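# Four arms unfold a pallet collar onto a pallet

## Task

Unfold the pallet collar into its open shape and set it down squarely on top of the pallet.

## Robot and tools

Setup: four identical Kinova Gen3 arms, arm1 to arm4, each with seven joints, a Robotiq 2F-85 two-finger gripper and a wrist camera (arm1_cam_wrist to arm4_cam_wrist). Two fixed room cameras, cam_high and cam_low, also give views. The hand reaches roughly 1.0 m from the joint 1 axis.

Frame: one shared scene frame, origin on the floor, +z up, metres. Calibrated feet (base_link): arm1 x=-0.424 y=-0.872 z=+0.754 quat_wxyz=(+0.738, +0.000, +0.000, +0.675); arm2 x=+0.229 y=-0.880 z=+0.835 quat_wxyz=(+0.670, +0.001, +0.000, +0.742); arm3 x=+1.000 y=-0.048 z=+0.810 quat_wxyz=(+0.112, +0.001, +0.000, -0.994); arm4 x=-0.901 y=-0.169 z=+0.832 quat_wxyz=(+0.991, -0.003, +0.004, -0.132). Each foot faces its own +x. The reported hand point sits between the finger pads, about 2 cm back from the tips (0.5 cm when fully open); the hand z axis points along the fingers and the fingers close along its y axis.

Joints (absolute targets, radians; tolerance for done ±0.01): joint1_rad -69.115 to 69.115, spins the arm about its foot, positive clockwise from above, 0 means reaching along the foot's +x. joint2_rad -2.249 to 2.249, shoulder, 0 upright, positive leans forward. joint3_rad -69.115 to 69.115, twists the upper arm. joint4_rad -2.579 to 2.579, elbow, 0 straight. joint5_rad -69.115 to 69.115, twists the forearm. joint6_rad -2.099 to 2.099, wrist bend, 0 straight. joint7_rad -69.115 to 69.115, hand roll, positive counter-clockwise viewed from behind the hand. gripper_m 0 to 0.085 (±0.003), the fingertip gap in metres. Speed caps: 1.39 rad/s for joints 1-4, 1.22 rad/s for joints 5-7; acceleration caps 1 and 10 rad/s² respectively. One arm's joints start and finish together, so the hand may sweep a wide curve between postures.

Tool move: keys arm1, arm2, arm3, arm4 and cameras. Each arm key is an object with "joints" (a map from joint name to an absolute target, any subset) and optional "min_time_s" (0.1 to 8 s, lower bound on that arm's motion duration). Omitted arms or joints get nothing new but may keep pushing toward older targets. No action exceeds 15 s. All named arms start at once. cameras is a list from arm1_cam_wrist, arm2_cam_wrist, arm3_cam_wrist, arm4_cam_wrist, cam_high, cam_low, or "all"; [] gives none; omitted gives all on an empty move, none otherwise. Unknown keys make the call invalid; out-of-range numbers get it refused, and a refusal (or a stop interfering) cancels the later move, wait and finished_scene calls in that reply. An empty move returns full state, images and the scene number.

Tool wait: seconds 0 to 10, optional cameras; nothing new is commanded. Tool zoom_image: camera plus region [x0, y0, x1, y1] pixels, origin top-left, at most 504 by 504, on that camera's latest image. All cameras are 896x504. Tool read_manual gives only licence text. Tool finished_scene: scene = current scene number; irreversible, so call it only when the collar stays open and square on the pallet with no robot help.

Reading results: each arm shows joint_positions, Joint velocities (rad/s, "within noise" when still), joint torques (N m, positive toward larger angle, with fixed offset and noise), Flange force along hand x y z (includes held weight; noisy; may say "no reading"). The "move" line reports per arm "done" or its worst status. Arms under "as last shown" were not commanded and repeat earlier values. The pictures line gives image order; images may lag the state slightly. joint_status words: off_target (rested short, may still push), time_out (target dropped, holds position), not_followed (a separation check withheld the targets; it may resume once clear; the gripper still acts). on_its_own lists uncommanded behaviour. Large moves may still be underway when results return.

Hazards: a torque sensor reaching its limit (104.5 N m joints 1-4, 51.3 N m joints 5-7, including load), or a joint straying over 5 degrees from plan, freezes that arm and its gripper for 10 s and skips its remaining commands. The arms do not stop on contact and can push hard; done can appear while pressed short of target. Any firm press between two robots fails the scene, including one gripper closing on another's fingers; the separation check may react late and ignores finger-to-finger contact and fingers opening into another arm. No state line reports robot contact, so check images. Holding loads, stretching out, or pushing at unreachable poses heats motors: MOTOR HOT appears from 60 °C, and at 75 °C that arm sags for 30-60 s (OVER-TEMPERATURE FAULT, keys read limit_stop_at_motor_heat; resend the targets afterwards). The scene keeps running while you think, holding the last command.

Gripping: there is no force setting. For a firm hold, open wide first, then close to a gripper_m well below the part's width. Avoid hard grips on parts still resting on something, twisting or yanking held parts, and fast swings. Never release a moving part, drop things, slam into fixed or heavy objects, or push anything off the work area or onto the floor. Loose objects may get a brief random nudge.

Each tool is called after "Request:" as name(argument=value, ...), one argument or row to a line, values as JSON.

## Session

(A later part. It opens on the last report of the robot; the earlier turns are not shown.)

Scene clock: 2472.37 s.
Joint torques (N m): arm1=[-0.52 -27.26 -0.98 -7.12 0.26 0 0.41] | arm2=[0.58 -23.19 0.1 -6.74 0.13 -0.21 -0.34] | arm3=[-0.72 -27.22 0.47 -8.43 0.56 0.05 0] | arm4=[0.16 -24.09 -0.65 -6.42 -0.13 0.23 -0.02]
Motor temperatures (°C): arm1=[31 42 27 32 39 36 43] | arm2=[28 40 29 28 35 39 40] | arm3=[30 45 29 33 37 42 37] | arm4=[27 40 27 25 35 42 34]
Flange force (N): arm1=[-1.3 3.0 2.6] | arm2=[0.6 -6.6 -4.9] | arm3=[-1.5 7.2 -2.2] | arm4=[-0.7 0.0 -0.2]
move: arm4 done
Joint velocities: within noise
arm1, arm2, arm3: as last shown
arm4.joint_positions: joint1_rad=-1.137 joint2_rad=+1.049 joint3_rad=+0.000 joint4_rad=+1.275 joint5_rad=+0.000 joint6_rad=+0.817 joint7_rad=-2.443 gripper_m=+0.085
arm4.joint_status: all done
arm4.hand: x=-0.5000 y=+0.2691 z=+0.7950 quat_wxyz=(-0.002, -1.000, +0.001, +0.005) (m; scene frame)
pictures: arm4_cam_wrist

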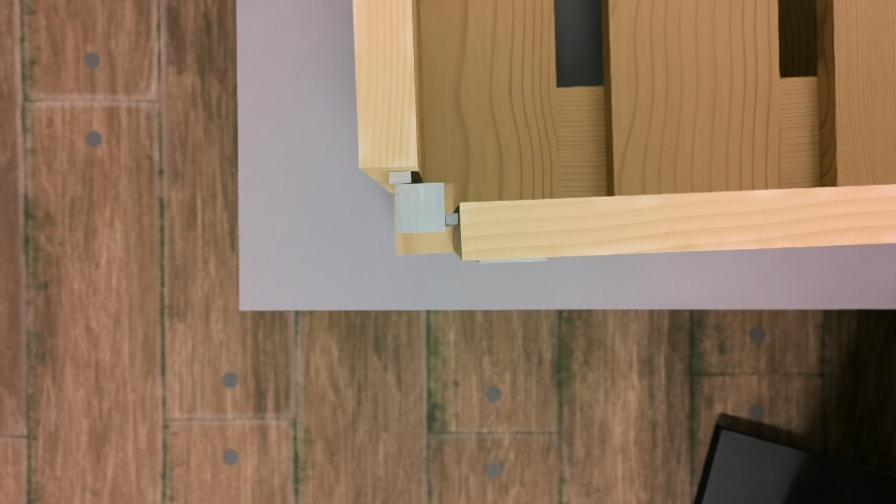

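Request:
move(
  arm4={"joints":{"joint1_rad":-0.0774,"joint2_rad":0.8109,"joint4_rad":1.9809,"joint6_rad":0.3498,"joint7_rad":-1.3838},"min_time_s":2},
  cameras=["arm4_cam_wrist"],
)

Request:
zoom_image(
  camera="arm4_cam_wrist",
  region=[320, 80, 560, 260],
)

Scene clock: 2488.80 s.
Joint torques (N m): arm1=[-0.52 -27.23 -1.02 -7.18 0.24 -0.03 0.37] | arm2=[0.58 -23.3 0.09 -6.75 0.18 -0.26 -0.36] | arm3=[-0.71 -27.25 0.46 -8.44 0.54 0.03 -0.04] | arm4=[0.28 -17.65 -0.63 -2.97 -0.18 0.26 -0.06]
Motor temperatures (°C): arm1=[31 42 27 32 39 36 43] | arm2=[28 39 29 28 35 39 40] | arm3=[30 45 29 33 37 42 37] | arm4=[27 39 26 25 35 42 34]
Flange force (N): arm1=[-1.2 2.7 2.5] | arm2=[0.6 -6.3 -4.8] | arm3=[-1.4 7.2 -2.2] | arm4=[-0.6 -0.7 -0.3]
move: arm4 done
Joint velocities: within noise
arm1, arm2, arm3: as last shown
arm4.joint_positions: joint1_rad=-0.077 joint2_rad=+0.811 joint3_rad=+0.000 joint4_rad=+1.981 joint5_rad=+0.000 joint6_rad=+0.350 joint7_rad=-1.384 gripper_m=+0.085
arm4.joint_status: all done
arm4.hand: x=-0.5009 y=-0.2709 z=+0.7972 quat_wxyz=(-0.002, -1.000, +0.001, +0.005) (m; scene frame)
pictures: arm4_cam_wrist

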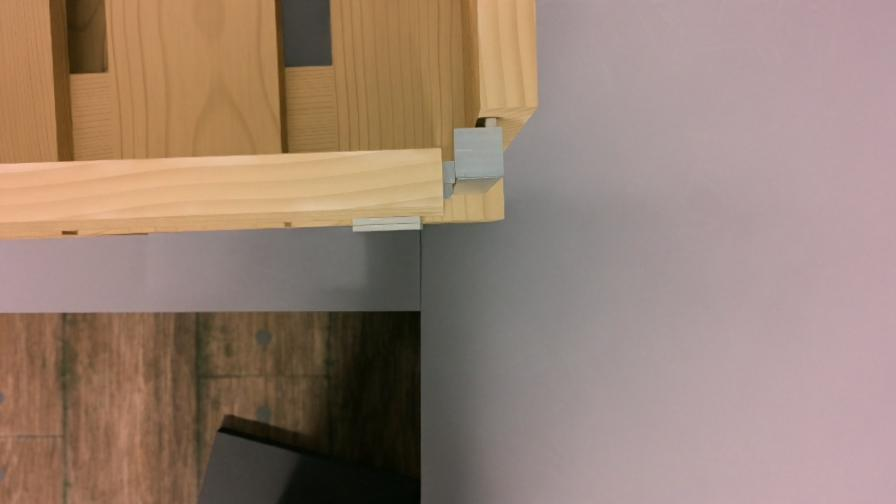

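Scaled by 2.100 from the camera's 896x504 image, which has a finer 1280x720 frame.

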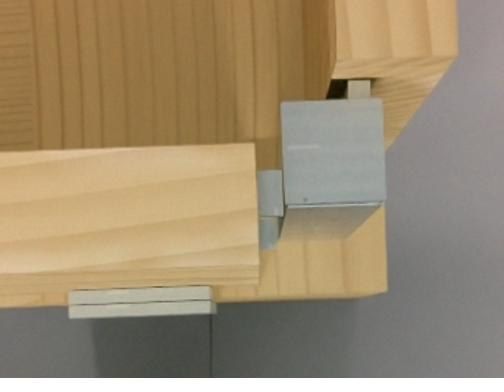

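Request:
finished_scene(
  scene=1,
)

The scene is finished: the task was done.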